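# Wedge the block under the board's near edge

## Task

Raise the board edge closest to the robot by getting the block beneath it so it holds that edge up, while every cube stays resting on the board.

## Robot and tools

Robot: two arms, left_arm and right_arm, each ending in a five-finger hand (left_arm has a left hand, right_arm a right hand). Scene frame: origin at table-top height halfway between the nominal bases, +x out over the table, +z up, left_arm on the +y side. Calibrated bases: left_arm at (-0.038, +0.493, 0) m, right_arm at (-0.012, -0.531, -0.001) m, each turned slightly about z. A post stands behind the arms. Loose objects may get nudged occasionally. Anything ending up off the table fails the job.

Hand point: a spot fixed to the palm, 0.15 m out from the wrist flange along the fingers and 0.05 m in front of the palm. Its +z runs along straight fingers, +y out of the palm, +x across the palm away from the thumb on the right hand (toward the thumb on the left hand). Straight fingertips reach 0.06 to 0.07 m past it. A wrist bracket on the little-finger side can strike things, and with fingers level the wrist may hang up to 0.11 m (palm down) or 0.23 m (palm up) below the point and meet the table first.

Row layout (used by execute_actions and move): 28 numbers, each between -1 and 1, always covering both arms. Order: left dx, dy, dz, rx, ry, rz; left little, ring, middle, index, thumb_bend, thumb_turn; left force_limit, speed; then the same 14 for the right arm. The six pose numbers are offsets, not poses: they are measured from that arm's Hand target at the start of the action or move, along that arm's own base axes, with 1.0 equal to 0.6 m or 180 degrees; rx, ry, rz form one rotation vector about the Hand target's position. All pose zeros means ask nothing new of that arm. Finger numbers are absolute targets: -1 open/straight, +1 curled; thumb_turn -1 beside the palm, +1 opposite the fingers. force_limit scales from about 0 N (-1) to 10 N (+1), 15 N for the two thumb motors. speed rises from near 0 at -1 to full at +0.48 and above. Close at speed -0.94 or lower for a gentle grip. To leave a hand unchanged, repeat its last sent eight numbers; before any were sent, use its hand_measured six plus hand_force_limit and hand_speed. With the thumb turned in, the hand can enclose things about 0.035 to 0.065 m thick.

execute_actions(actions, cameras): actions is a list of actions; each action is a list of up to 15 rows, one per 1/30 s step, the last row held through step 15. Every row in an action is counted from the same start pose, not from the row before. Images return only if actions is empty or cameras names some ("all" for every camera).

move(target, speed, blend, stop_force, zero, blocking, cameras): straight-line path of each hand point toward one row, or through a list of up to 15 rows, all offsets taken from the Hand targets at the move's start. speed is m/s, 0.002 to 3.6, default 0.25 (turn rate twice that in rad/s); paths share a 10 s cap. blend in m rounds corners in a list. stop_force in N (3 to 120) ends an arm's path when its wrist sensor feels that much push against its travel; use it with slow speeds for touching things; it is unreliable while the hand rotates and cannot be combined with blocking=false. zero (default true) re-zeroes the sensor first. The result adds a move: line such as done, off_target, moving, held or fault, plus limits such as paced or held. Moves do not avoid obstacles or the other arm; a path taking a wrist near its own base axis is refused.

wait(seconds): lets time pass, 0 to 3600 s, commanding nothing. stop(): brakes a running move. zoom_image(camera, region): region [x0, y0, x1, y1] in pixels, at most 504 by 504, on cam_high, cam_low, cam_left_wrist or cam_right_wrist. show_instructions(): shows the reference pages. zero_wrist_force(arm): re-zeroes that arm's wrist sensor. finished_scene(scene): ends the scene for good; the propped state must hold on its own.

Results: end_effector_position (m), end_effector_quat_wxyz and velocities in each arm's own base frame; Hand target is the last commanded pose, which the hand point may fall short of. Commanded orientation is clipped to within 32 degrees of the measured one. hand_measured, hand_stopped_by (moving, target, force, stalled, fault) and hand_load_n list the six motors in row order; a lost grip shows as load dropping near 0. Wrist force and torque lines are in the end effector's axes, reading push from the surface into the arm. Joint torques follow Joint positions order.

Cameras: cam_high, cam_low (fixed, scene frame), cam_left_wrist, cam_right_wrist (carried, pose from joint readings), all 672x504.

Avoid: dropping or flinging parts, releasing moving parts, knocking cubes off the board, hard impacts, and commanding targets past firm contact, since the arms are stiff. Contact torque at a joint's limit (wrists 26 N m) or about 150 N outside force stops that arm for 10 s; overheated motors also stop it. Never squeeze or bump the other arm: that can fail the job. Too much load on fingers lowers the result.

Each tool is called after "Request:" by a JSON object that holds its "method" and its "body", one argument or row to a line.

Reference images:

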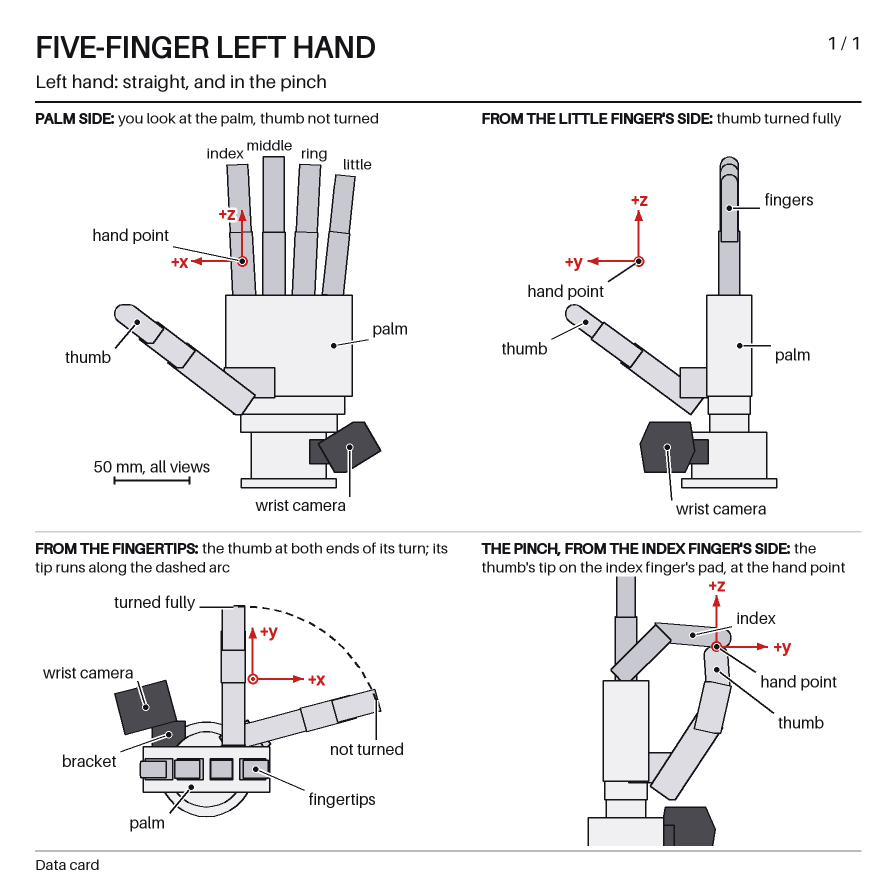

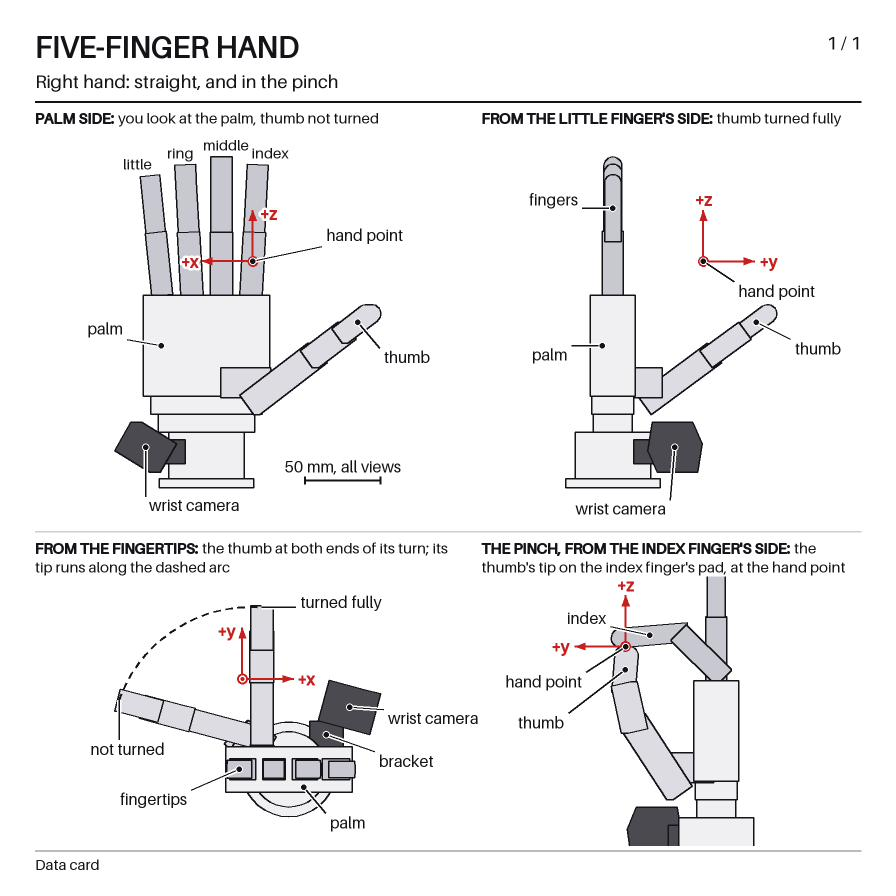

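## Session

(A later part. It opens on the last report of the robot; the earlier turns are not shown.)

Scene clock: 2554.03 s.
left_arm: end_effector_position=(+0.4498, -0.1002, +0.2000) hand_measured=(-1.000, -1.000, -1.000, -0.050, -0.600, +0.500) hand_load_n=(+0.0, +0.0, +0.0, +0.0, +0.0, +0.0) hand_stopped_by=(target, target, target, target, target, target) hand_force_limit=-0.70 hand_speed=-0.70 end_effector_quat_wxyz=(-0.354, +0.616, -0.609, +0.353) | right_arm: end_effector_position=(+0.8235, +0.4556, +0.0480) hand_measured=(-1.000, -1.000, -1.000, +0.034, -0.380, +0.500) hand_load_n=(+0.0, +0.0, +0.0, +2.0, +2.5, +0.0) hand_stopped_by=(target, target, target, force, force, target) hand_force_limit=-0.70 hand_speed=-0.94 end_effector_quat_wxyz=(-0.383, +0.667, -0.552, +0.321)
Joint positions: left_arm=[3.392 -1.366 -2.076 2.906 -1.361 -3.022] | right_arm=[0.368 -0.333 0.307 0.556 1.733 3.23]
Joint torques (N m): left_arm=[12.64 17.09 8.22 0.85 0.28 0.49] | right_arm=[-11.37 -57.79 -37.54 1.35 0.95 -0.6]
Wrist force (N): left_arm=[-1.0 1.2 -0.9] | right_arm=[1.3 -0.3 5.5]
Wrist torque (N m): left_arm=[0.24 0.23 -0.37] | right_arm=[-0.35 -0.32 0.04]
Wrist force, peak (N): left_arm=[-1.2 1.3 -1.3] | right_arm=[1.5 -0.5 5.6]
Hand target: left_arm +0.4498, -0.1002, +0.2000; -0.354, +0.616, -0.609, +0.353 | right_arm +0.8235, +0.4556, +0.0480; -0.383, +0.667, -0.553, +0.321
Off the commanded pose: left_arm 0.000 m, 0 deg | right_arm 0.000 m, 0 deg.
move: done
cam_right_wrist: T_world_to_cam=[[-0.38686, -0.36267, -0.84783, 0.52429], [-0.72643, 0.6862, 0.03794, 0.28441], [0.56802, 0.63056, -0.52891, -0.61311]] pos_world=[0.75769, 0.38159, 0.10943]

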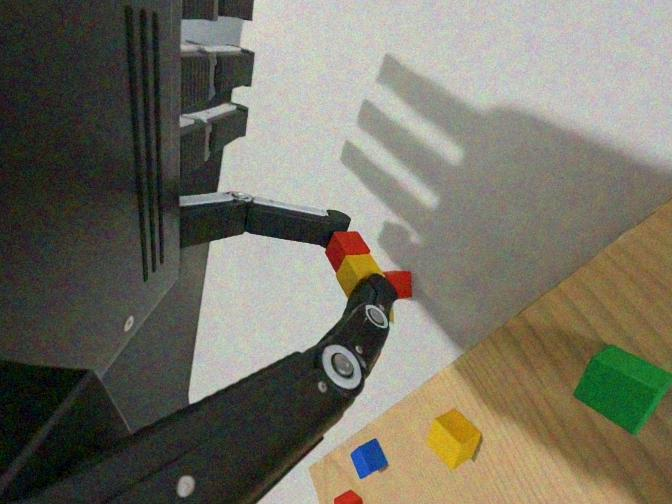

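Request:
{"method": "move", "body": {
  "target": [
    [0,0,0,0,0,0,-1,-1,-1,-0.05,-0.6,0.5,-0.7,-0.7,0,0,0.04,0,0,0,-1,-1,-1,0.2,-0.2,0.5,-0.7,-0.94],
    [0,0,0,0,0,0,-1,-1,-1,-0.05,-0.6,0.5,-0.7,-0.7,-0.5392,-0.126,0.04,0,0,0,-1,-1,-1,0.2,-0.2,0.5,-0.7,-0.94],
    [0,0,0,0,0,0,-1,-1,-1,-0.05,-0.6,0.5,-0.7,-0.7,-0.5392,-0.126,-0.0133,0,0,0,-1,-1,-1,0.2,-0.2,0.5,-0.7,-0.94],
    [0,0,0,0,0,0,-1,-1,-1,-0.05,-0.6,0.5,-0.7,-0.7,-0.5392,-0.126,-0.032,0,0,0,-1,-1,-1,-0.05,-0.48,0.5,-0.7,-0.8],
    [0,0,0,0,0,0,-1,-1,-1,-0.05,-0.6,0.5,-0.7,-0.7,-0.5392,-0.126,0.0167,0,0,0,-1,-1,-1,-0.05,-0.48,0.5,-0.7,-0.8],
    [0,0,0,0,0,0,-1,-1,-1,-0.05,-0.6,0.5,-0.7,-0.7,-0.0142,0.0107,0.04,0,0,0,-1,-1,-1,-0.05,-0.48,0.5,-0.7,-0.8],
    [0,0,0,0,0,0,-1,-1,-1,-0.05,-0.6,0.5,-0.7,-0.7,-0.0142,0.0107,0,0,0,0,-1,-1,-1,-0.05,-0.6,0.5,-0.7,-0.8]
  ],
  "speed": [0.08,0.3,0.08,0.01,0.06,0.38,0.08],
  "blend": [0.01,0.02,0,0,0.01,0.02,0],
  "cameras": ["cam_right_wrist"]
}}

Request:
{"method": "zoom_image", "body": {
  "camera": "cam_right_wrist",
  "region": [290, 210, 440, 340]
}}

Scene clock: 2579.50 s.
left_arm: end_effector_position=(+0.4498, -0.1002, +0.2000) hand_measured=(-1.000, -1.000, -1.000, -0.050, -0.600, +0.500) hand_load_n=(+0.0, +0.0, +0.0, +0.0, +0.0, +0.0) hand_stopped_by=(target, target, target, target, target, target) hand_force_limit=-0.70 hand_speed=-0.70 end_effector_quat_wxyz=(-0.354, +0.616, -0.609, +0.353) | right_arm: end_effector_position=(+0.8150, +0.4620, +0.0480) hand_measured=(-1.000, -1.000, -1.000, -0.050, -0.600, +0.500) hand_load_n=(+0.0, +0.0, +0.0, +0.0, +0.0, +0.0) hand_stopped_by=(target, target, target, target, target, target) hand_force_limit=-0.70 hand_speed=-0.80 end_effector_quat_wxyz=(-0.383, +0.667, -0.553, +0.321)
Joint positions: left_arm=[3.392 -1.366 -2.076 2.906 -1.361 -3.022] | right_arm=[0.381 -0.36 0.362 0.53 1.743 3.237]
Joint torques (N m): left_arm=[12.75 16.18 7.65 1.13 0.07 0.57] | right_arm=[12.32 -56.82 -37.26 1.47 1.34 1.95]
Wrist force (N): left_arm=[-1.0 1.0 -1.1] | right_arm=[1.4 -0.5 5.2]
Wrist torque (N m): left_arm=[0.23 0.22 -0.38] | right_arm=[-0.36 -0.31 0.03]
Wrist force, peak (N): left_arm=[-1.5 1.1 -1.2] | right_arm=[1.9 -1.6 6.1]
Hand target: left_arm +0.4498, -0.1002, +0.2000; -0.354, +0.616, -0.609, +0.353 | right_arm +0.8150, +0.4620, +0.0480; -0.383, +0.667, -0.553, +0.321
Off the commanded pose: left_arm 0.000 m, 0 deg | right_arm 0.000 m, 0 deg.
move: done; blend cut to 0.016 m at target 2, 0.012 m at target 6
cam_right_wrist: T_world_to_cam=[[-0.387, -0.36264, -0.84778, 0.52349], [-0.72638, 0.68624, 0.03804, 0.27377], [0.56799, 0.63053, -0.52899, -0.61223]] pos_world=[0.74919, 0.38799, 0.10953]

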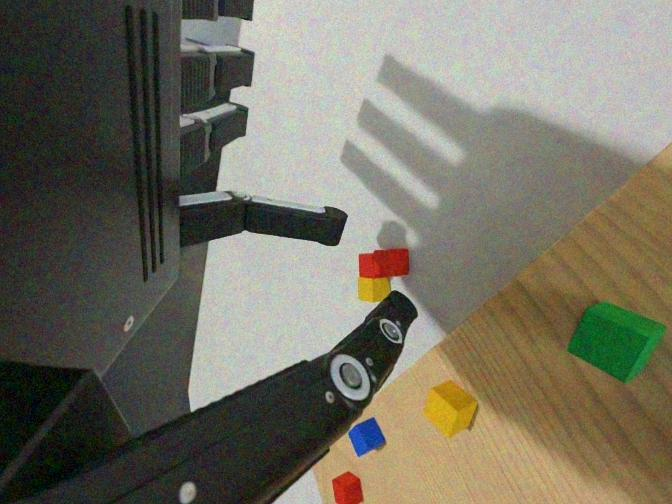

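Scaled by 3.360.

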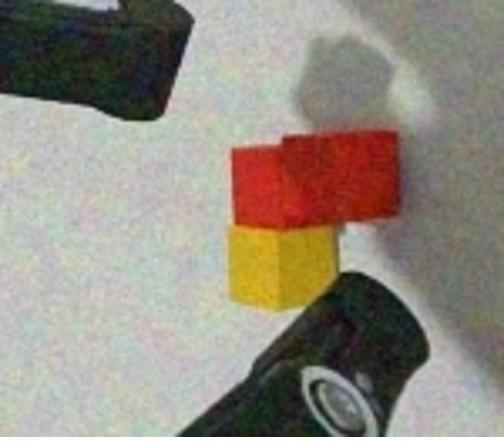

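Request:
{"method": "move", "body": {
  "target": [
    [0,0,0,0,0,0,-1,-1,-1,-0.05,-0.6,0.5,-0.7,-0.7,0.0128,0.0257,0,0,0,0.2111,-1,-1,-1,-0.05,-0.6,0.5,-0.7,-0.8],
    [0,0,0,0,0,0,-1,-1,-1,-0.05,-0.6,0.5,-0.7,-0.7,0.0128,0.0257,-0.0233,0,0,0.2111,-1,-1,-1,-0.08,-0.48,0.5,-0.7,-0.8]
  ],
  "speed": [0.2,0.05],
  "cameras": ["cam_right_wrist"]
}}

Request:
{"method": "zoom_image", "body": {
  "camera": "cam_right_wrist",
  "region": [290, 210, 440, 340]
}}

Scene clock: 2603.20 s.
left_arm: end_effector_position=(+0.4498, -0.1002, +0.2000) hand_measured=(-1.000, -1.000, -1.000, -0.050, -0.600, +0.500) hand_load_n=(+0.0, +0.0, +0.0, +0.0, +0.0, +0.0) hand_stopped_by=(target, target, target, target, target, target) hand_force_limit=-0.70 hand_speed=-0.70 end_effector_quat_wxyz=(-0.354, +0.616, -0.609, +0.353) | right_arm: end_effector_position=(+0.8216, +0.4770, +0.0339) hand_measured=(-1.000, -1.000, -1.000, -0.080, -0.480, +0.500) hand_load_n=(-0.5, +0.0, +0.0, +0.0, +0.5, +0.0) hand_stopped_by=(target, target, target, target, target, target) hand_force_limit=-0.70 hand_speed=-0.80 end_effector_quat_wxyz=(-0.490, +0.789, -0.307, +0.208)
Joint positions: left_arm=[3.392 -1.366 -2.076 2.906 -1.361 -3.022] | right_arm=[0.246 -0.166 0.035 0.646 1.079 2.851]
Joint torques (N m): left_arm=[13.25 15.97 7.93 1.21 -0.1 0.4] | right_arm=[12.93 -59.28 -37.1 -1.56 0.92 -1.96]
Wrist force (N): left_arm=[-1.2 1.0 -0.9] | right_arm=[1.4 -0.2 5.2]
Wrist torque (N m): left_arm=[0.21 0.25 -0.38] | right_arm=[-0.30 -0.30 0.19]
Wrist force, peak (N): left_arm=[-1.6 1.3 -1.1] | right_arm=[1.6 -0.2 5.5]
Hand target: left_arm +0.4498, -0.1002, +0.2000; -0.354, +0.616, -0.609, +0.353 | right_arm +0.8227, +0.4774, +0.0340; -0.467, +0.810, -0.305, +0.179
Off the commanded pose: left_arm 0.000 m, 0 deg | right_arm 0.001 m, 5 deg.
elbow stopped short (right arm): the move would have taken joint 3 (elbow) straighter than the controller allows.
move: off_target (right_arm); target 2's new numbers were sent with right_arm's hand 0.001 m and 5 deg from that target
cam_right_wrist: T_world_to_cam=[[-0.04258, -0.48766, -0.87199, 0.2969], [-0.99146, 0.12832, -0.02336, 0.75474], [0.12329, 0.86355, -0.48896, -0.38004]] pos_world=[0.80778, 0.37612, 0.0907]

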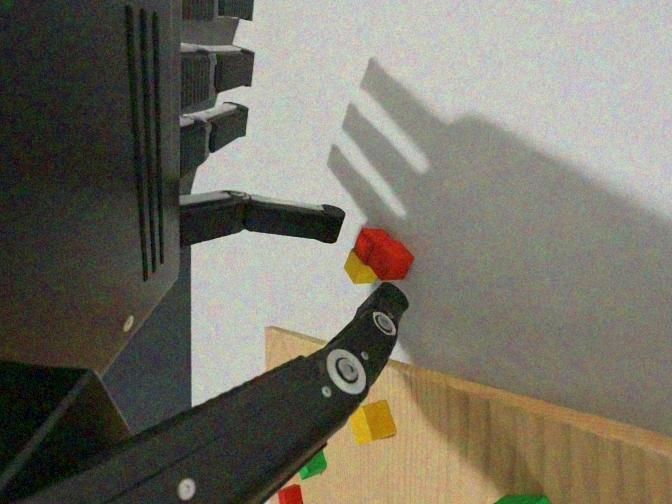

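Scaled by 3.360.

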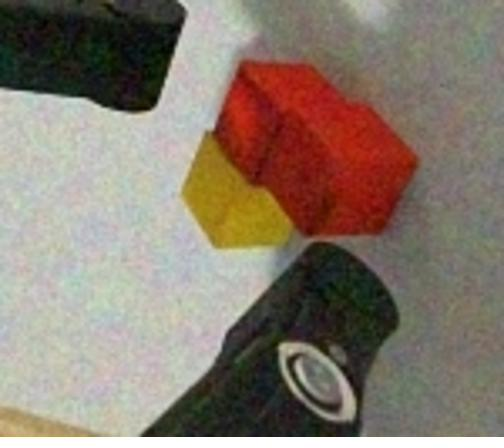

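Request:
{"method": "move", "body": {
  "target": [0,0,0,0,0,0,-1,-1,-1,-0.05,-0.6,0.5,-0.7,-0.7,0,-0.0007,-0.0083,0,0,-0.0556,-1,-1,-1,-0.08,-0.48,0.5,-0.7,-0.8],
  "speed": 0.1,
  "cameras": ["cam_right_wrist"]
}}

Request:
{"method": "zoom_image", "body": {
  "camera": "cam_right_wrist",
  "region": [290, 210, 440, 340]
}}

Scene clock: 2617.00 s.
left_arm: end_effector_position=(+0.4498, -0.1002, +0.2000) hand_measured=(-1.000, -1.000, -1.000, -0.050, -0.600, +0.500) hand_load_n=(+0.0, +0.0, +0.0, +0.0, +0.0, +0.0) hand_stopped_by=(target, target, target, target, target, target) hand_force_limit=-0.70 hand_speed=-0.70 end_effector_quat_wxyz=(-0.354, +0.616, -0.609, +0.353) | right_arm: end_effector_position=(+0.8219, +0.4766, +0.0289) hand_measured=(-1.000, -1.000, -1.000, -0.080, -0.480, +0.500) hand_load_n=(+0.0, +0.0, +0.0, +0.0, +0.0, +0.0) hand_stopped_by=(target, target, target, target, target, target) hand_force_limit=-0.70 hand_speed=-0.80 end_effector_quat_wxyz=(-0.456, +0.775, -0.374, +0.225)
Joint positions: left_arm=[3.392 -1.366 -2.076 2.906 -1.361 -3.022] | right_arm=[0.278 -0.171 0.035 0.673 1.237 2.94]
Joint torques (N m): left_arm=[11.93 15.54 7.46 1.41 -0.2 0.5] | right_arm=[12.13 -80.15 -36.72 1.65 0.89 2.01]
Wrist force (N): left_arm=[-1.0 1.2 -0.9] | right_arm=[1.5 -0.4 5.2]
Wrist torque (N m): left_arm=[0.24 0.23 -0.37] | right_arm=[-0.34 -0.32 0.04]
Wrist force, peak (N): left_arm=[-1.4 1.2 -1.2] | right_arm=[1.5 -0.3 5.6]
Hand target: left_arm +0.4498, -0.1002, +0.2000; -0.354, +0.616, -0.609, +0.353 | right_arm +0.8227, +0.4770, +0.0290; -0.450, +0.781, -0.375, +0.219
Off the commanded pose: left_arm 0.000 m, 0 deg | right_arm 0.001 m, 1 deg.
elbow stopped short (right arm): the move would have taken joint 3 (elbow) straighter than the controller allows.
move: done
cam_right_wrist: T_world_to_cam=[[-0.15963, -0.49266, -0.85546, 0.39057], [-0.9625, 0.27023, 0.02397, 0.66213], [0.21936, 0.8272, -0.51732, -0.44296]] pos_world=[0.79681, 0.37991, 0.08909]

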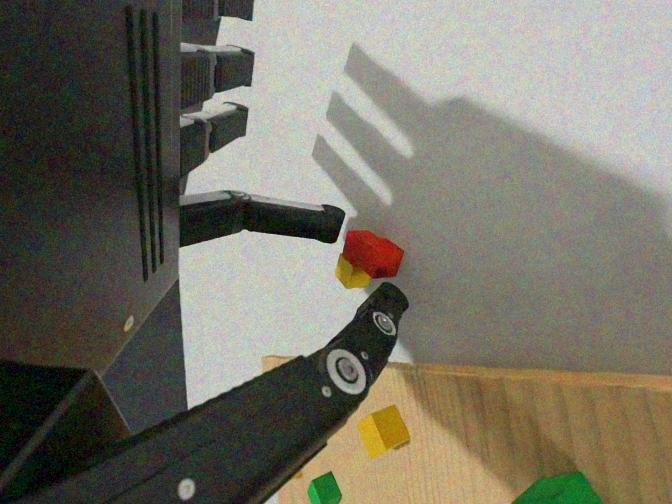

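Scaled by 3.360.

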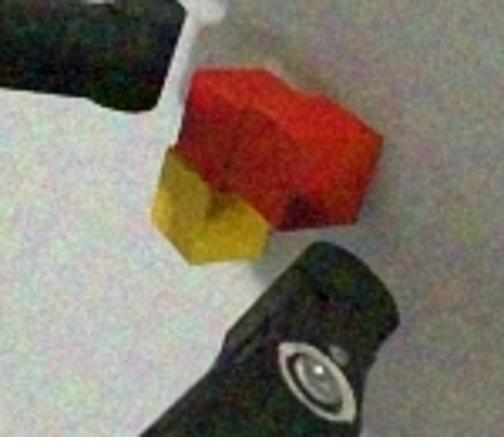

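Request:
{"method": "zoom_image", "body": {
  "camera": "cam_right_wrist",
  "region": [325, 220, 415, 300]
}}

Scaled by 5.600.

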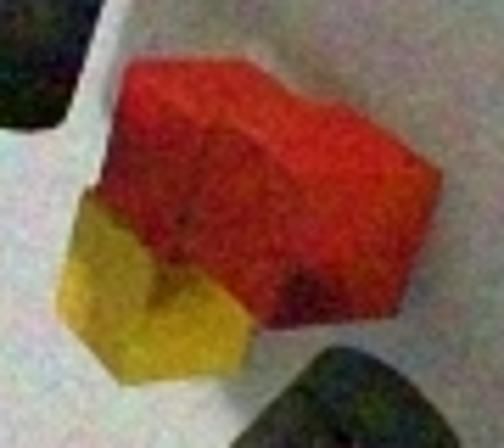

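Request:
{"method": "move", "body": {
  "target": [
    [0,0,0,0,0,0,-1,-1,-1,-0.05,-0.6,0.5,-0.7,-0.7,-0.0007,-0.0043,-0.0,0,0,0,-1,-1,-1,-0.1,-0.48,0.5,-0.7,-0.8],
    [0,0,0,0,0,0,-1,-1,-1,-0.05,-0.6,0.5,-0.7,-0.7,-0.0007,-0.0043,-0.0167,0,0,0,-1,-1,-1,-0.1,-0.48,0.5,-0.7,-0.8]
  ],
  "speed": [0.04,0.02],
  "cameras": ["cam_right_wrist"]
}}

Request:
{"method": "zoom_image", "body": {
  "camera": "cam_right_wrist",
  "region": [290, 210, 440, 340]
}}

Scene clock: 2648.37 s.
left_arm: end_effector_position=(+0.4498, -0.1002, +0.2000) hand_measured=(-1.000, -1.000, -1.000, -0.050, -0.600, +0.500) hand_load_n=(+0.0, +0.0, +0.5, +0.0, +0.0, +0.0) hand_stopped_by=(target, target, target, target, target, target) hand_force_limit=-0.70 hand_speed=-0.70 end_effector_quat_wxyz=(-0.354, +0.616, -0.609, +0.353) | right_arm: end_effector_position=(+0.8216, +0.4741, +0.0192) hand_measured=(-1.000, -1.000, -1.000, -0.100, -0.480, +0.500) hand_load_n=(+0.0, +0.0, +0.0, +0.0, +0.0, +0.0) hand_stopped_by=(target, target, target, target, target, target) hand_force_limit=-0.70 hand_speed=-0.80 end_effector_quat_wxyz=(-0.453, +0.778, -0.375, +0.222)
Joint positions: left_arm=[3.392 -1.366 -2.076 2.906 -1.361 -3.022] | right_arm=[0.275 -0.161 0.035 0.673 1.233 2.935]
Joint torques (N m): left_arm=[12.78 16.09 7.23 1.35 0.17 0.24] | right_arm=[-12.83 -58.56 -35.15 -1.7 -1.57 -2.01]
Wrist force (N): left_arm=[-1.1 1.2 -0.9] | right_arm=[1.3 -0.6 4.9]
Wrist torque (N m): left_arm=[0.25 0.23 -0.38] | right_arm=[-0.35 -0.30 0.18]
Wrist force, peak (N): left_arm=[-1.2 1.3 -1.3] | right_arm=[1.3 -0.5 5.5]
Hand target: left_arm +0.4498, -0.1002, +0.2000; -0.354, +0.616, -0.609, +0.353 | right_arm +0.8223, +0.4744, +0.0190; -0.450, +0.781, -0.375, +0.219
Off the commanded pose: left_arm 0.000 m, 0 deg | right_arm 0.001 m, 1 deg.
elbow stopped short (right arm): the move would have taken joint 3 (elbow) straighter than the controller allows.
move: done
cam_right_wrist: T_world_to_cam=[[-0.16527, -0.49689, -0.85193, 0.38748], [-0.96291, 0.26812, 0.03042, 0.66399], [0.2133, 0.82536, -0.52277, -0.43995]] pos_world=[0.79724, 0.37762, 0.07991]

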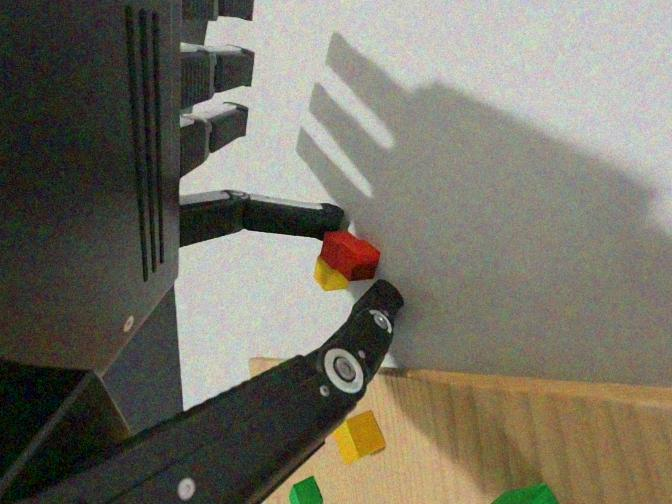

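Scaled by 3.360.

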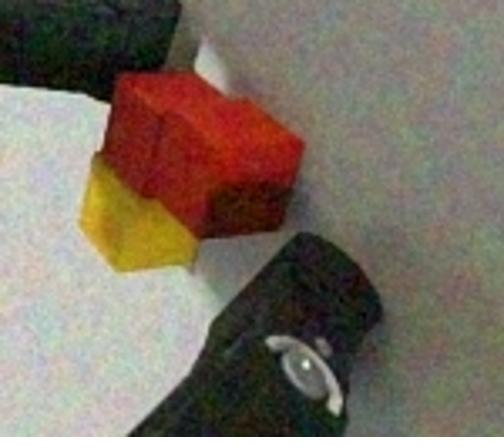

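Request:
{"method": "move", "body": {
  "target": [
    [0,0,0,0,0,0,-1,-1,-1,-0.05,-0.6,0.5,-0.7,-0.7,0,0,0,0,0,0,-1,-1,-1,0.2,-0.2,0.5,-0.7,-0.94],
    [0,0,0,0,0,0,-1,-1,-1,-0.05,-0.6,0.5,-0.7,-0.7,-0.02,-0.0,0.03,0,0,0,-1,-1,-1,0.2,-0.2,0.5,-0.7,-0.94]
  ],
  "speed": [0.01,0.05],
  "cameras": ["cam_right_wrist"]
}}

Request:
{"method": "zoom_image", "body": {
  "camera": "cam_right_wrist",
  "region": [290, 210, 440, 340]
}}

Scene clock: 2655.43 s.
left_arm: end_effector_position=(+0.4498, -0.1002, +0.2000) hand_measured=(-1.000, -1.000, -1.000, -0.050, -0.600, +0.500) hand_load_n=(+0.0, +0.0, +0.0, +0.0, +0.0, +0.0) hand_stopped_by=(target, target, target, target, target, target) hand_force_limit=-0.70 hand_speed=-0.70 end_effector_quat_wxyz=(-0.354, +0.616, -0.609, +0.353) | right_arm: end_effector_position=(+0.8104, +0.4745, +0.0370) hand_measured=(-1.000, -1.000, -1.000, +0.046, -0.400, +0.500) hand_load_n=(+0.0, +0.0, +0.0, +1.5, +2.5, +0.0) hand_stopped_by=(target, target, target, force, force, target) hand_force_limit=-0.70 hand_speed=-0.94 end_effector_quat_wxyz=(-0.449, +0.781, -0.375, +0.218)
Joint positions: left_arm=[3.392 -1.366 -2.076 2.906 -1.361 -3.022] | right_arm=[0.28 -0.256 0.183 0.634 1.235 2.933]
Joint torques (N m): left_arm=[13.78 15.31 7.95 1.21 -0.09 0.48] | right_arm=[12.56 -78.81 -7.16 -1.66 0.94 1.99]
Wrist force (N): left_arm=[-0.9 1.1 -1.0] | right_arm=[1.4 -0.3 5.3]
Wrist torque (N m): left_arm=[0.23 0.20 -0.37] | right_arm=[-0.33 -0.32 0.03]
Wrist force, peak (N): left_arm=[-1.6 1.2 -1.0] | right_arm=[1.5 -0.3 5.8]
Hand target: left_arm +0.4498, -0.1002, +0.2000; -0.354, +0.616, -0.609, +0.353 | right_arm +0.8103, +0.4744, +0.0370; -0.450, +0.781, -0.375, +0.219
Off the commanded pose: left_arm 0.000 m, 0 deg | right_arm 0.000 m, 0 deg.
elbow stopped short (right arm): the move would have taken joint 3 (elbow) straighter than the controller allows.
move: done
cam_right_wrist: T_world_to_cam=[[-0.17274, -0.5028, -0.84697, 0.40973], [-0.96356, 0.26455, 0.03947, 0.65442], [0.20422, 0.82293, -0.53017, -0.41979]] pos_world=[0.78708, 0.37833, 0.09864]

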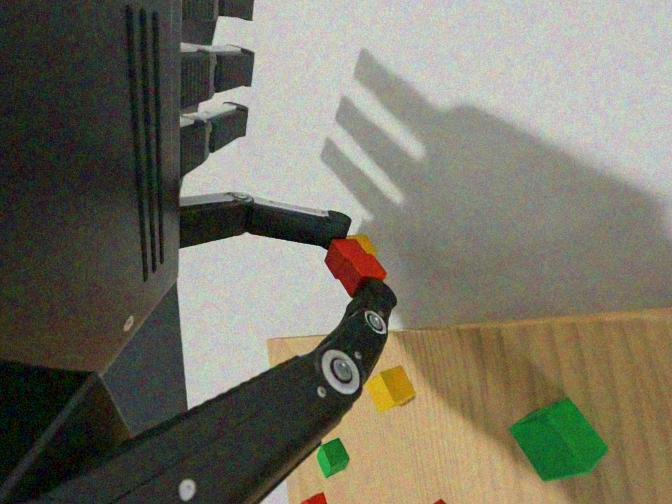

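Scaled by 3.360.

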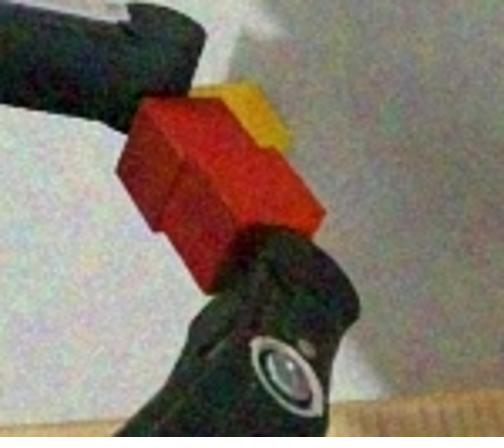

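Request:
{"method": "move", "body": {
  "target": [
    [0,0,0,0,0,0,-1,-1,-1,-0.05,-0.6,0.5,-0.7,-0.7,-0.08,0,0.03,0,0,0,-1,-1,-1,0.2,-0.2,0.5,-0.7,-0.94],
    [0,0,0,0,0,0,-1,-1,-1,-0.05,-0.6,0.5,-0.7,-0.7,-0.5172,-0.0907,0.0583,0,0,-0.1556,-1,-1,-1,0.2,-0.2,0.5,-0.7,-0.94],
    [0,0,0,0,0,0,-1,-1,-1,-0.05,-0.6,0.5,-0.7,-0.7,-0.5172,-0.0907,0.005,0,0,-0.1556,-1,-1,-1,0.2,-0.2,0.5,-0.7,-0.94],
    [0,0,0,0,0,0,-1,-1,-1,-0.05,-0.6,0.5,-0.7,-0.7,-0.5172,-0.0907,-0.0125,0,0,-0.1556,-1,-1,-1,-0.05,-0.48,0.5,-0.7,-0.8],
    [0,0,0,0,0,0,-1,-1,-1,-0.05,-0.6,0.5,-0.7,-0.7,-0.5172,-0.0907,0.035,0,0,-0.1556,-1,-1,-1,-0.05,-0.48,0.5,-0.7,-0.8],
    [0,0,0,0,0,0,-1,-1,-1,-0.05,-0.6,0.5,-0.7,-0.7,-0.0172,0.001,0.0467,0,0,-0.0444,-1,-1,-1,-0.05,-0.48,0.5,-0.7,-0.8],
    [0,0,0,0,0,0,-1,-1,-1,-0.05,-0.6,0.5,-0.7,-0.7,-0.0172,0.001,0.0183,0,0,-0.0444,-1,-1,-1,-0.05,-0.6,0.5,-0.7,-0.8]
  ],
  "speed": [0.08,0.3,0.08,0.01,0.06,0.38,0.08],
  "blend": [0.01,0.02,0,0,0.01,0.02,0],
  "cameras": ["cam_right_wrist"]
}}

Request:
{"method": "zoom_image", "body": {
  "camera": "cam_right_wrist",
  "region": [290, 210, 440, 340]
}}

Scene clock: 2678.50 s.
left_arm: end_effector_position=(+0.4498, -0.1002, +0.2000) hand_measured=(-1.000, -1.000, -1.000, -0.050, -0.600, +0.500) hand_load_n=(+0.0, +0.0, +0.0, +0.0, +0.0, +0.0) hand_stopped_by=(target, target, target, target, target, target) hand_force_limit=-0.70 hand_speed=-0.70 end_effector_quat_wxyz=(-0.354, +0.616, -0.609, +0.353) | right_arm: end_effector_position=(+0.8000, +0.4750, +0.0480) hand_measured=(-1.000, -1.000, -1.000, -0.050, -0.600, +0.500) hand_load_n=(+0.0, +0.0, +0.0, +0.0, +0.0, +0.0) hand_stopped_by=(target, target, target, target, target, target) hand_force_limit=-0.70 hand_speed=-0.80 end_effector_quat_wxyz=(-0.433, +0.753, -0.428, +0.250)
Joint positions: left_arm=[3.392 -1.366 -2.076 2.906 -1.361 -3.022] | right_arm=[0.316 -0.402 0.448 0.488 1.386 3.028]
Joint torques (N m): left_arm=[12.82 16.76 7.97 1.48 -0.12 0.42] | right_arm=[12.65 -56.75 -36.98 1.51 -1.57 -1.97]
Wrist force (N): left_arm=[-1.3 1.3 -0.9] | right_arm=[1.5 -0.6 5.3]
Wrist torque (N m): left_arm=[0.26 0.27 -0.40] | right_arm=[-0.37 -0.34 0.18]
Wrist force, peak (N): left_arm=[-1.3 1.3 -1.3] | right_arm=[2.1 -0.5 5.9]
Hand target: left_arm +0.4498, -0.1002, +0.2000; -0.354, +0.616, -0.609, +0.353 | right_arm +0.8000, +0.4750, +0.0480; -0.433, +0.753, -0.428, +0.250
Off the commanded pose: left_arm 0.000 m, 0 deg | right_arm 0.000 m, 0 deg.
move: done; blend cut to 0.016 m at target 2, 0.0085 m at target 6
cam_right_wrist: T_world_to_cam=[[-0.23966, -0.47315, -0.84776, 0.45703], [-0.91728, 0.39641, 0.03807, 0.54425], [0.31805, 0.78676, -0.52902, -0.48619]] pos_world=[0.7634, 0.38301, 0.10953]

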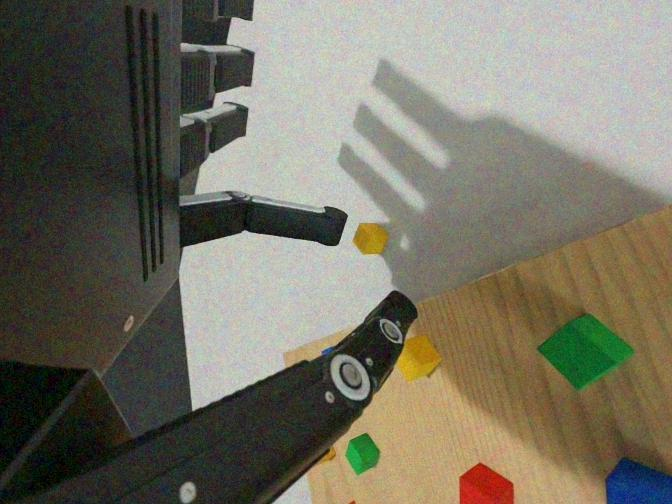

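Scaled by 3.360.

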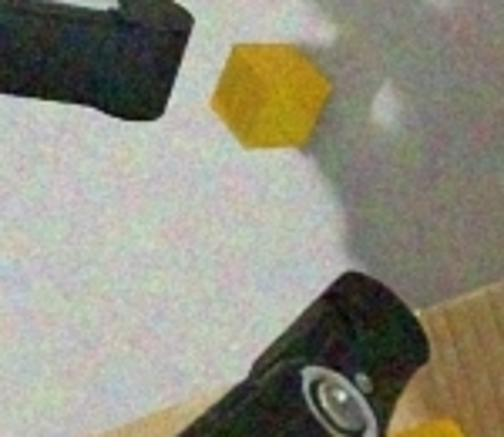

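Request:
{"method": "move", "body": {
  "target": [
    [0,0,0,0,0,0,-1,-1,-1,-0.05,-0.6,0.5,-0.7,-0.7,0.0275,0.0297,-0.01,0,0,0,-1,-1,-1,-0.04,-0.45,0.5,-0.7,-0.7],
    [0,0,0,0,0,0,-1,-1,-1,-0.05,-0.6,0.5,-0.7,-0.7,0.0275,0.0297,-0.04,0,0,0,-1,-1,-1,-0.04,-0.45,0.5,-0.7,-0.7]
  ],
  "speed": [0.05,0.03],
  "cameras": ["cam_right_wrist"]
}}

Request:
{"method": "zoom_image", "body": {
  "camera": "cam_right_wrist",
  "region": [290, 210, 440, 340]
}}

Scene clock: 2691.70 s.
left_arm: end_effector_position=(+0.4498, -0.1002, +0.2000) hand_measured=(-1.000, -1.000, -1.000, -0.050, -0.600, +0.500) hand_load_n=(+0.0, +0.0, +0.0, +0.0, +0.0, +0.0) hand_stopped_by=(target, target, target, target, target, target) hand_force_limit=-0.70 hand_speed=-0.70 end_effector_quat_wxyz=(-0.354, +0.616, -0.609, +0.353) | right_arm: end_effector_position=(+0.8165, +0.4929, +0.0240) hand_measured=(-1.000, -1.000, -1.000, -0.040, -0.450, +0.500) hand_load_n=(+0.0, +0.0, +0.0, +0.0, +0.0, +0.0) hand_stopped_by=(target, target, target, target, target, target) hand_force_limit=-0.70 hand_speed=-0.70 end_effector_quat_wxyz=(-0.433, +0.753, -0.428, +0.250)
Joint positions: left_arm=[3.392 -1.366 -2.076 2.906 -1.361 -3.022] | right_arm=[0.332 -0.206 0.11 0.629 1.399 3.036]
Joint torques (N m): left_arm=[12.87 16.62 8.41 1.41 -0.18 0.19] | right_arm=[11.05 -81.25 -7.03 -1.76 -1.17 1.05]
Wrist force (N): left_arm=[-1.0 1.2 -1.0] | right_arm=[1.4 -0.5 5.4]
Wrist torque (N m): left_arm=[0.25 0.22 -0.38] | right_arm=[-0.35 -0.32 0.18]
Wrist force, peak (N): left_arm=[-1.2 1.5 -1.1] | right_arm=[1.3 -0.4 5.7]
Hand target: left_arm +0.4498, -0.1002, +0.2000; -0.354, +0.616, -0.609, +0.353 | right_arm +0.8165, +0.4929, +0.0240; -0.433, +0.753, -0.428, +0.250
Off the commanded pose: left_arm 0.000 m, 0 deg | right_arm 0.000 m, 0 deg.
move: done
cam_right_wrist: T_world_to_cam=[[-0.23999, -0.47343, -0.84751, 0.44944], [-0.9173, 0.39634, 0.03836, 0.55336], [0.31774, 0.78663, -0.5294, -0.51784]] pos_world=[0.78, 0.40081, 0.08553]

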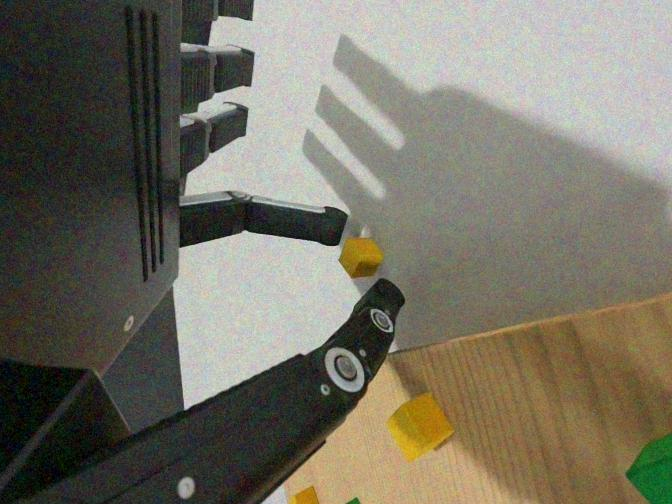

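Scaled by 3.360.

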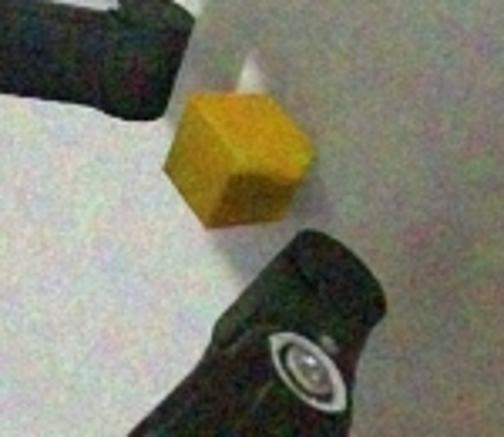

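Request:
{"method": "move", "body": {
  "target": [
    [0,0,0,0,0,0,-1,-1,-1,-0.05,-0.6,0.5,-0.7,-0.7,0.0043,0.0025,-0.0117,0,0,0,-1,-1,-1,-0.02,-0.42,0.5,-0.7,-0.7],
    [0,0,0,0,0,0,-1,-1,-1,-0.05,-0.6,0.5,-0.7,-0.7,0.0043,0.0025,-0.0112,0,0,0,-1,-1,-1,0.3,-0.2,0.5,-0.72,-0.94],
    [0,0,0,0,0,0,-1,-1,-1,-0.05,-0.6,0.5,-0.7,-0.7,-0.02,-0.0,0.02,0,0,0,-1,-1,-1,0.3,-0.2,0.5,-0.72,-0.94]
  ],
  "speed": [0.02,0.01,0.05],
  "cameras": ["cam_right_wrist"]
}}

Scene clock: 2701.93 s.
left_arm: end_effector_position=(+0.4498, -0.1002, +0.2000) hand_measured=(-1.000, -1.000, -1.000, -0.050, -0.600, +0.500) hand_load_n=(+0.0, +0.0, +0.0, +0.0, +0.0, +0.0) hand_stopped_by=(target, target, target, target, target, target) hand_force_limit=-0.70 hand_speed=-0.70 end_effector_quat_wxyz=(-0.354, +0.616, -0.609, +0.353) | right_arm: end_effector_position=(+0.8044, +0.4929, +0.0360) hand_measured=(-1.000, -1.000, -1.000, +0.002, -0.200, +0.500) hand_load_n=(+0.0, +0.0, +0.0, +0.0, +0.0, +0.0) hand_stopped_by=(target, target, target, force, target, target) hand_force_limit=-0.72 hand_speed=-0.94 end_effector_quat_wxyz=(-0.433, +0.753, -0.428, +0.249)
Joint positions: left_arm=[3.392 -1.366 -2.076 2.906 -1.361 -3.022] | right_arm=[0.337 -0.317 0.305 0.545 1.404 3.038]
Joint torques (N m): left_arm=[13.99 15.04 9.6 1.21 -0.27 0.18] | right_arm=[2.54 -79.27 -7.34 -1.73 1.18 1.96]
Wrist force (N): left_arm=[-1.2 1.2 -0.9] | right_arm=[1.2 -0.1 5.5]
Wrist torque (N m): left_arm=[0.24 0.24 -0.38] | right_arm=[-0.30 -0.29 0.03]
Wrist force, peak (N): left_arm=[-1.3 1.4 -1.3] | right_arm=[1.3 -11.6 2.8]
Hand target: left_arm +0.4498, -0.1002, +0.2000; -0.354, +0.616, -0.609, +0.353 | right_arm +0.8045, +0.4929, +0.0360; -0.433, +0.753, -0.428, +0.250
Off the commanded pose: left_arm 0.000 m, 0 deg | right_arm 0.000 m, 0 deg.
elbow stopped short (right arm): the move would have taken joint 3 (elbow) straighter than the controller allows.
move: done
cam_right_wrist: T_world_to_cam=[[-0.24096, -0.47405, -0.84689, 0.4578], [-0.91736, 0.39613, 0.03928, 0.54188], [0.31686, 0.78636, -0.53032, -0.50683]] pos_world=[0.768, 0.40091, 0.09764]

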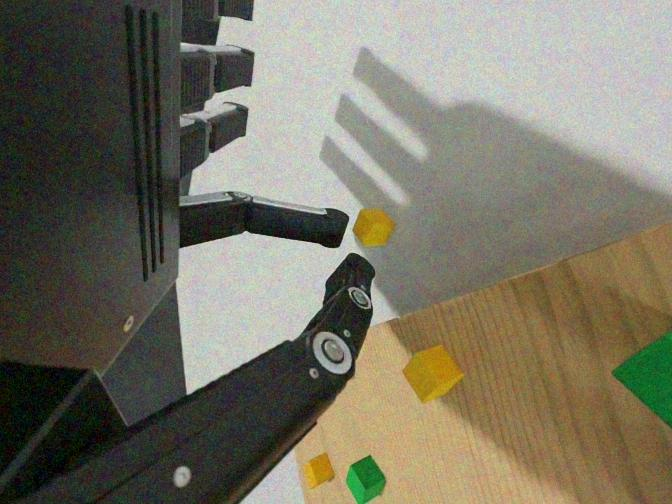

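Request:
{"method": "zoom_image", "body": {
  "camera": "cam_right_wrist",
  "region": [320, 180, 420, 270]
}}

Scaled by 5.040.

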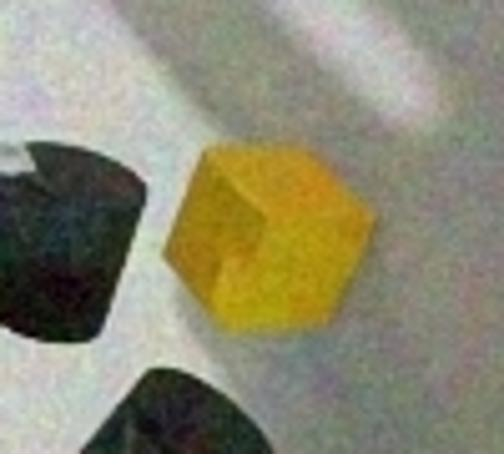

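Request:
{"method": "move", "body": {
  "target": [
    [0,0,0,0,0,0,-1,-1,-1,-0.05,-0.6,0.5,-0.7,-0.7,0.0,0.0,0.0,0,0,0,-1,-1,-1,-0.14,-0.55,0.5,-0.7,-0.7],
    [0,0,0,0,0,0,-1,-1,-1,-0.05,-0.6,0.5,-0.7,-0.7,0.0197,0.0,0.0,0,0,0,-1,-1,-1,-0.14,-0.55,0.5,-0.7,-0.7],
    [0,0,0,0,0,0,-1,-1,-1,-0.05,-0.6,0.5,-0.7,-0.7,0.0197,0.0,-0.0287,0,0,0,-1,-1,-1,-0.14,-0.55,0.5,-0.7,-0.7]
  ],
  "speed": [0.05,0.05,0.03],
  "cameras": ["cam_right_wrist"]
}}

Request:
{"method": "zoom_image", "body": {
  "camera": "cam_right_wrist",
  "region": [290, 180, 440, 310]
}}

Scene clock: 2726.23 s.
left_arm: end_effector_position=(+0.4498, -0.1002, +0.2000) hand_measured=(-1.000, -1.000, -1.000, -0.050, -0.600, +0.500) hand_load_n=(+0.0, +0.0, +0.0, +0.0, +0.0, +0.0) hand_stopped_by=(target, target, target, target, target, target) hand_force_limit=-0.70 hand_speed=-0.70 end_effector_quat_wxyz=(-0.354, +0.616, -0.609, +0.353) | right_arm: end_effector_position=(+0.8163, +0.4928, +0.0188) hand_measured=(-1.000, -1.000, -1.000, -0.140, -0.550, +0.500) hand_load_n=(+0.0, +0.0, +0.0, +0.0, -3.0, +0.0) hand_stopped_by=(target, target, target, target, target, target) hand_force_limit=-0.70 hand_speed=-0.70 end_effector_quat_wxyz=(-0.433, +0.753, -0.428, +0.250)
Joint positions: left_arm=[3.392 -1.366 -2.076 2.906 -1.361 -3.022] | right_arm=[0.332 -0.219 0.15 0.601 1.399 3.036]
Joint torques (N m): left_arm=[11.97 15.92 8.38 1.27 -0.38 0.08] | right_arm=[5.94 -72.73 -3.1 -1.26 -1.21 1.55]
Wrist force (N): left_arm=[-1.2 1.1 -0.9] | right_arm=[1.8 -7.2 0.1]
Wrist torque (N m): left_arm=[0.24 0.25 -0.39] | right_arm=[-0.73 -0.27 0.14]
Wrist force, peak (N): left_arm=[-1.4 1.4 -1.1] | right_arm=[1.8 -7.2 0.1]
Hand target: left_arm +0.4498, -0.1002, +0.2000; -0.354, +0.616, -0.609, +0.353 | right_arm +0.8163, +0.4929, +0.0188; -0.433, +0.753, -0.428, +0.250
Off the commanded pose: left_arm 0.000 m, 0 deg | right_arm 0.000 m, 0 deg.
move: done
cam_right_wrist: T_world_to_cam=[[-0.23981, -0.47331, -0.84763, 0.4448], [-0.91728, 0.39642, 0.03816, 0.55333], [0.31795, 0.78666, -0.52922, -0.52073]] pos_world=[0.7798, 0.40081, 0.08033]

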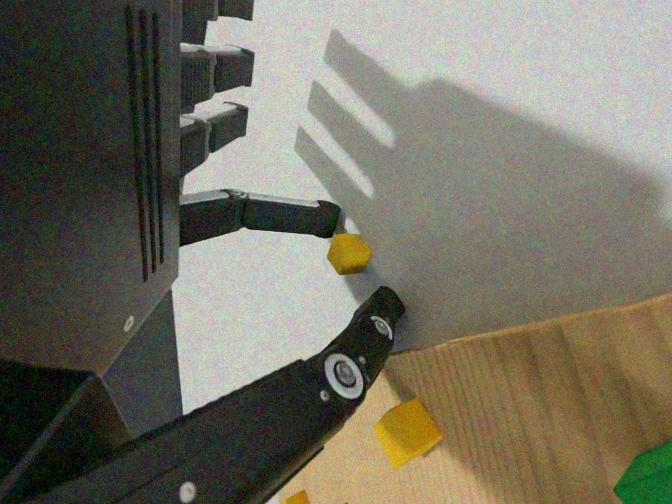

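Scaled by 3.360.

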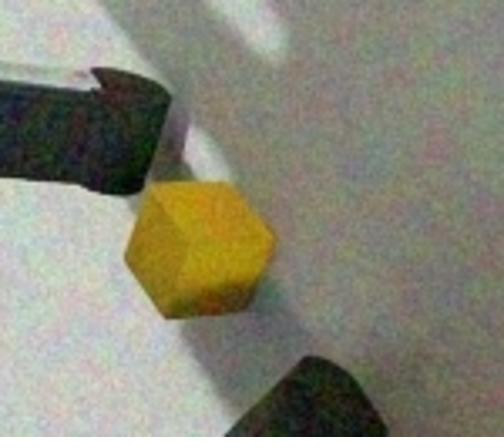

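Request:
{"method": "move", "body": {
  "target": [
    [0,0,0,0,0,0,-1,-1,-1,-0.05,-0.6,0.5,-0.7,-0.7,0.0,0.0,0.0083,0,0,0,-1,-1,-1,-0.14,-0.44,0.5,-0.7,-0.7],
    [0,0,0,0,0,0,-1,-1,-1,-0.05,-0.6,0.5,-0.7,-0.7,0.0,0.0,0.0077,0,0,0,-1,-1,-1,-0.14,-0.40,0.5,-0.7,-0.7],
    [0,0,0,0,0,0,-1,-1,-1,-0.05,-0.6,0.5,-0.7,-0.7,0.0,0.0,-0.0005,0,0,0,-1,-1,-1,0.06,-0.40,0.5,-0.7,-0.94]
  ],
  "speed": [0.02,0.02,0.01],
  "cameras": ["cam_right_wrist"]
}}

Request:
{"method": "zoom_image", "body": {
  "camera": "cam_right_wrist",
  "region": [290, 180, 440, 310]
}}

Scene clock: 2737.43 s.
left_arm: end_effector_position=(+0.4498, -0.1002, +0.2000) hand_measured=(-1.000, -1.000, -1.000, -0.050, -0.600, +0.500) hand_load_n=(+0.0, +0.0, +0.0, +0.0, +0.0, +0.0) hand_stopped_by=(target, target, target, target, target, target) hand_force_limit=-0.70 hand_speed=-0.70 end_effector_quat_wxyz=(-0.354, +0.616, -0.609, +0.353) | right_arm: end_effector_position=(+0.8163, +0.4929, +0.0185) hand_measured=(-1.000, -1.000, -1.000, +0.060, -0.400, +0.500) hand_load_n=(+0.0, -0.5, +0.0, +0.5, +0.0, +0.0) hand_stopped_by=(target, target, target, target, target, target) hand_force_limit=-0.70 hand_speed=-0.94 end_effector_quat_wxyz=(-0.433, +0.753, -0.428, +0.250)
Joint positions: left_arm=[3.392 -1.366 -2.076 2.906 -1.361 -3.022] | right_arm=[0.332 -0.221 0.155 0.598 1.399 3.036]
Joint torques (N m): left_arm=[12.49 15.88 8.81 1.09 -0.15 0.08] | right_arm=[-1.36 -80.4 -7.71 -1.64 0.19 1.62]
Wrist force (N): left_arm=[-1.2 1.3 -0.9] | right_arm=[1.1 -0.1 5.5]
Wrist torque (N m): left_arm=[0.25 0.25 -0.39] | right_arm=[-0.29 -0.28 0.18]
Wrist force, peak (N): left_arm=[-1.3 1.4 -1.1] | right_arm=[2.0 -7.5 -0.2]
Hand target: left_arm +0.4498, -0.1002, +0.2000; -0.354, +0.616, -0.609, +0.353 | right_arm +0.8163, +0.4929, +0.0185; -0.433, +0.753, -0.428, +0.250
Off the commanded pose: left_arm 0.000 m, 0 deg | right_arm 0.000 m, 0 deg.
move: done
cam_right_wrist: T_world_to_cam=[[-0.23966, -0.47315, -0.84776, 0.44427], [-0.91728, 0.39641, 0.03807, 0.55327], [0.31805, 0.78676, -0.52902, -0.52104]] pos_world=[0.7797, 0.40081, 0.07993]

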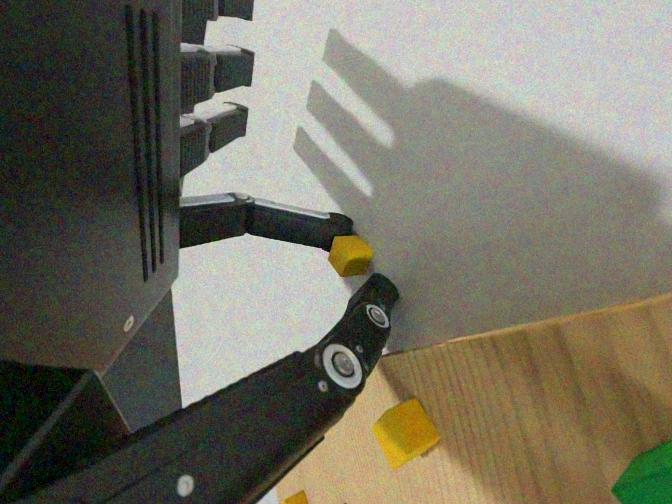

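Scaled by 3.360.

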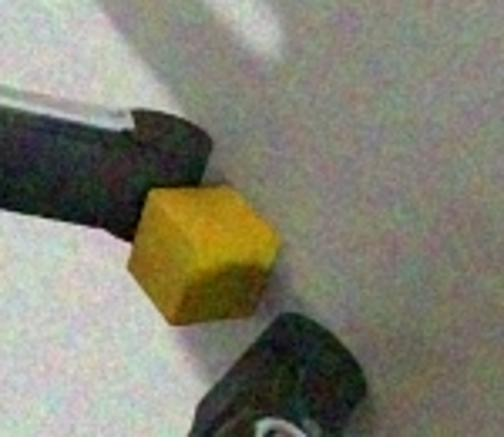

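Request:
{"method": "move", "body": {
  "target": [
    [0,0,0,0,0,0,-1,-1,-1,-0.05,-0.6,0.5,-0.7,-0.7,0.0,0.0,-0.001,0,0,0,-1,-1,-1,0.1,-0.33,0.5,-0.7,-0.94],
    [0,0,0,0,0,0,-1,-1,-1,-0.05,-0.6,0.5,-0.7,-0.7,0.0,0.0,-0.0012,0,0,0,-1,-1,-1,0.3,-0.2,0.5,-0.72,-0.94],
    [0,0,0,0,0,0,-1,-1,-1,-0.05,-0.6,0.5,-0.7,-0.7,-0.02,0.0,0.03,0,0,0,-1,-1,-1,0.3,-0.2,0.5,-0.72,-0.94]
  ],
  "speed": [0.01,0.01,0.05],
  "cameras": ["cam_right_wrist"]
}}

Scene clock: 2744.40 s.
left_arm: end_effector_position=(+0.4498, -0.1002, +0.2000) hand_measured=(-1.000, -1.000, -1.000, -0.050, -0.600, +0.500) hand_load_n=(+0.0, +0.0, +0.0, +0.0, +0.0, +0.0) hand_stopped_by=(target, target, target, target, target, target) hand_force_limit=-0.70 hand_speed=-0.70 end_effector_quat_wxyz=(-0.354, +0.616, -0.609, +0.353) | right_arm: end_effector_position=(+0.8043, +0.4929, +0.0365) hand_measured=(-1.000, -1.000, -1.000, +0.150, -0.288, +0.500) hand_load_n=(+0.0, -0.5, +0.0, +2.5, +2.0, +0.0) hand_stopped_by=(target, target, target, force, force, target) hand_force_limit=-0.72 hand_speed=-0.94 end_effector_quat_wxyz=(-0.433, +0.753, -0.428, +0.250)
Joint positions: left_arm=[3.392 -1.366 -2.076 2.906 -1.361 -3.022] | right_arm=[0.337 -0.322 0.315 0.539 1.404 3.039]
Joint torques (N m): left_arm=[12.43 15.01 8.72 1.28 -0.18 0.06] | right_arm=[12.35 -78.55 -7.02 -1.63 1.14 1.9]
Wrist force (N): left_arm=[-1.4 1.2 -1.0] | right_arm=[1.5 -0.2 5.6]
Wrist torque (N m): left_arm=[0.24 0.27 -0.40] | right_arm=[-0.33 -0.34 0.05]
Wrist force, peak (N): left_arm=[-1.4 1.1 -1.2] | right_arm=[1.3 -0.2 5.8]
Hand target: left_arm +0.4498, -0.1002, +0.2000; -0.354, +0.616, -0.609, +0.353 | right_arm +0.8043, +0.4929, +0.0365; -0.433, +0.753, -0.428, +0.250
Off the commanded pose: left_arm 0.000 m, 0 deg | right_arm 0.000 m, 0 deg.
move: done
cam_right_wrist: T_world_to_cam=[[-0.23977, -0.4732, -0.8477, 0.45675], [-0.91729, 0.39638, 0.03818, 0.54158], [0.31794, 0.78674, -0.52911, -0.5076]] pos_world=[0.7677, 0.40081, 0.09793]

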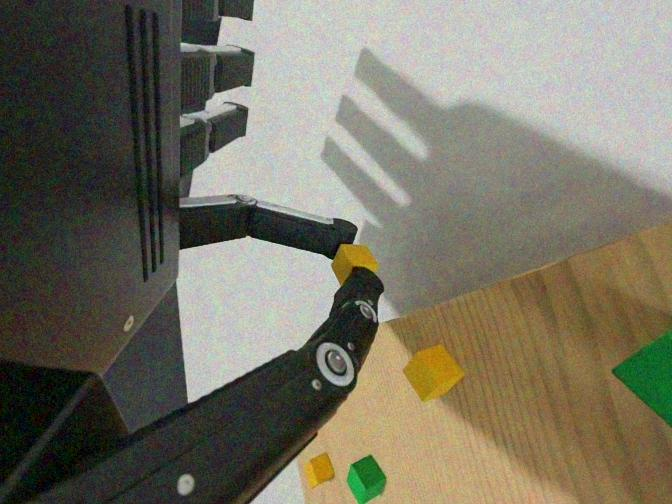

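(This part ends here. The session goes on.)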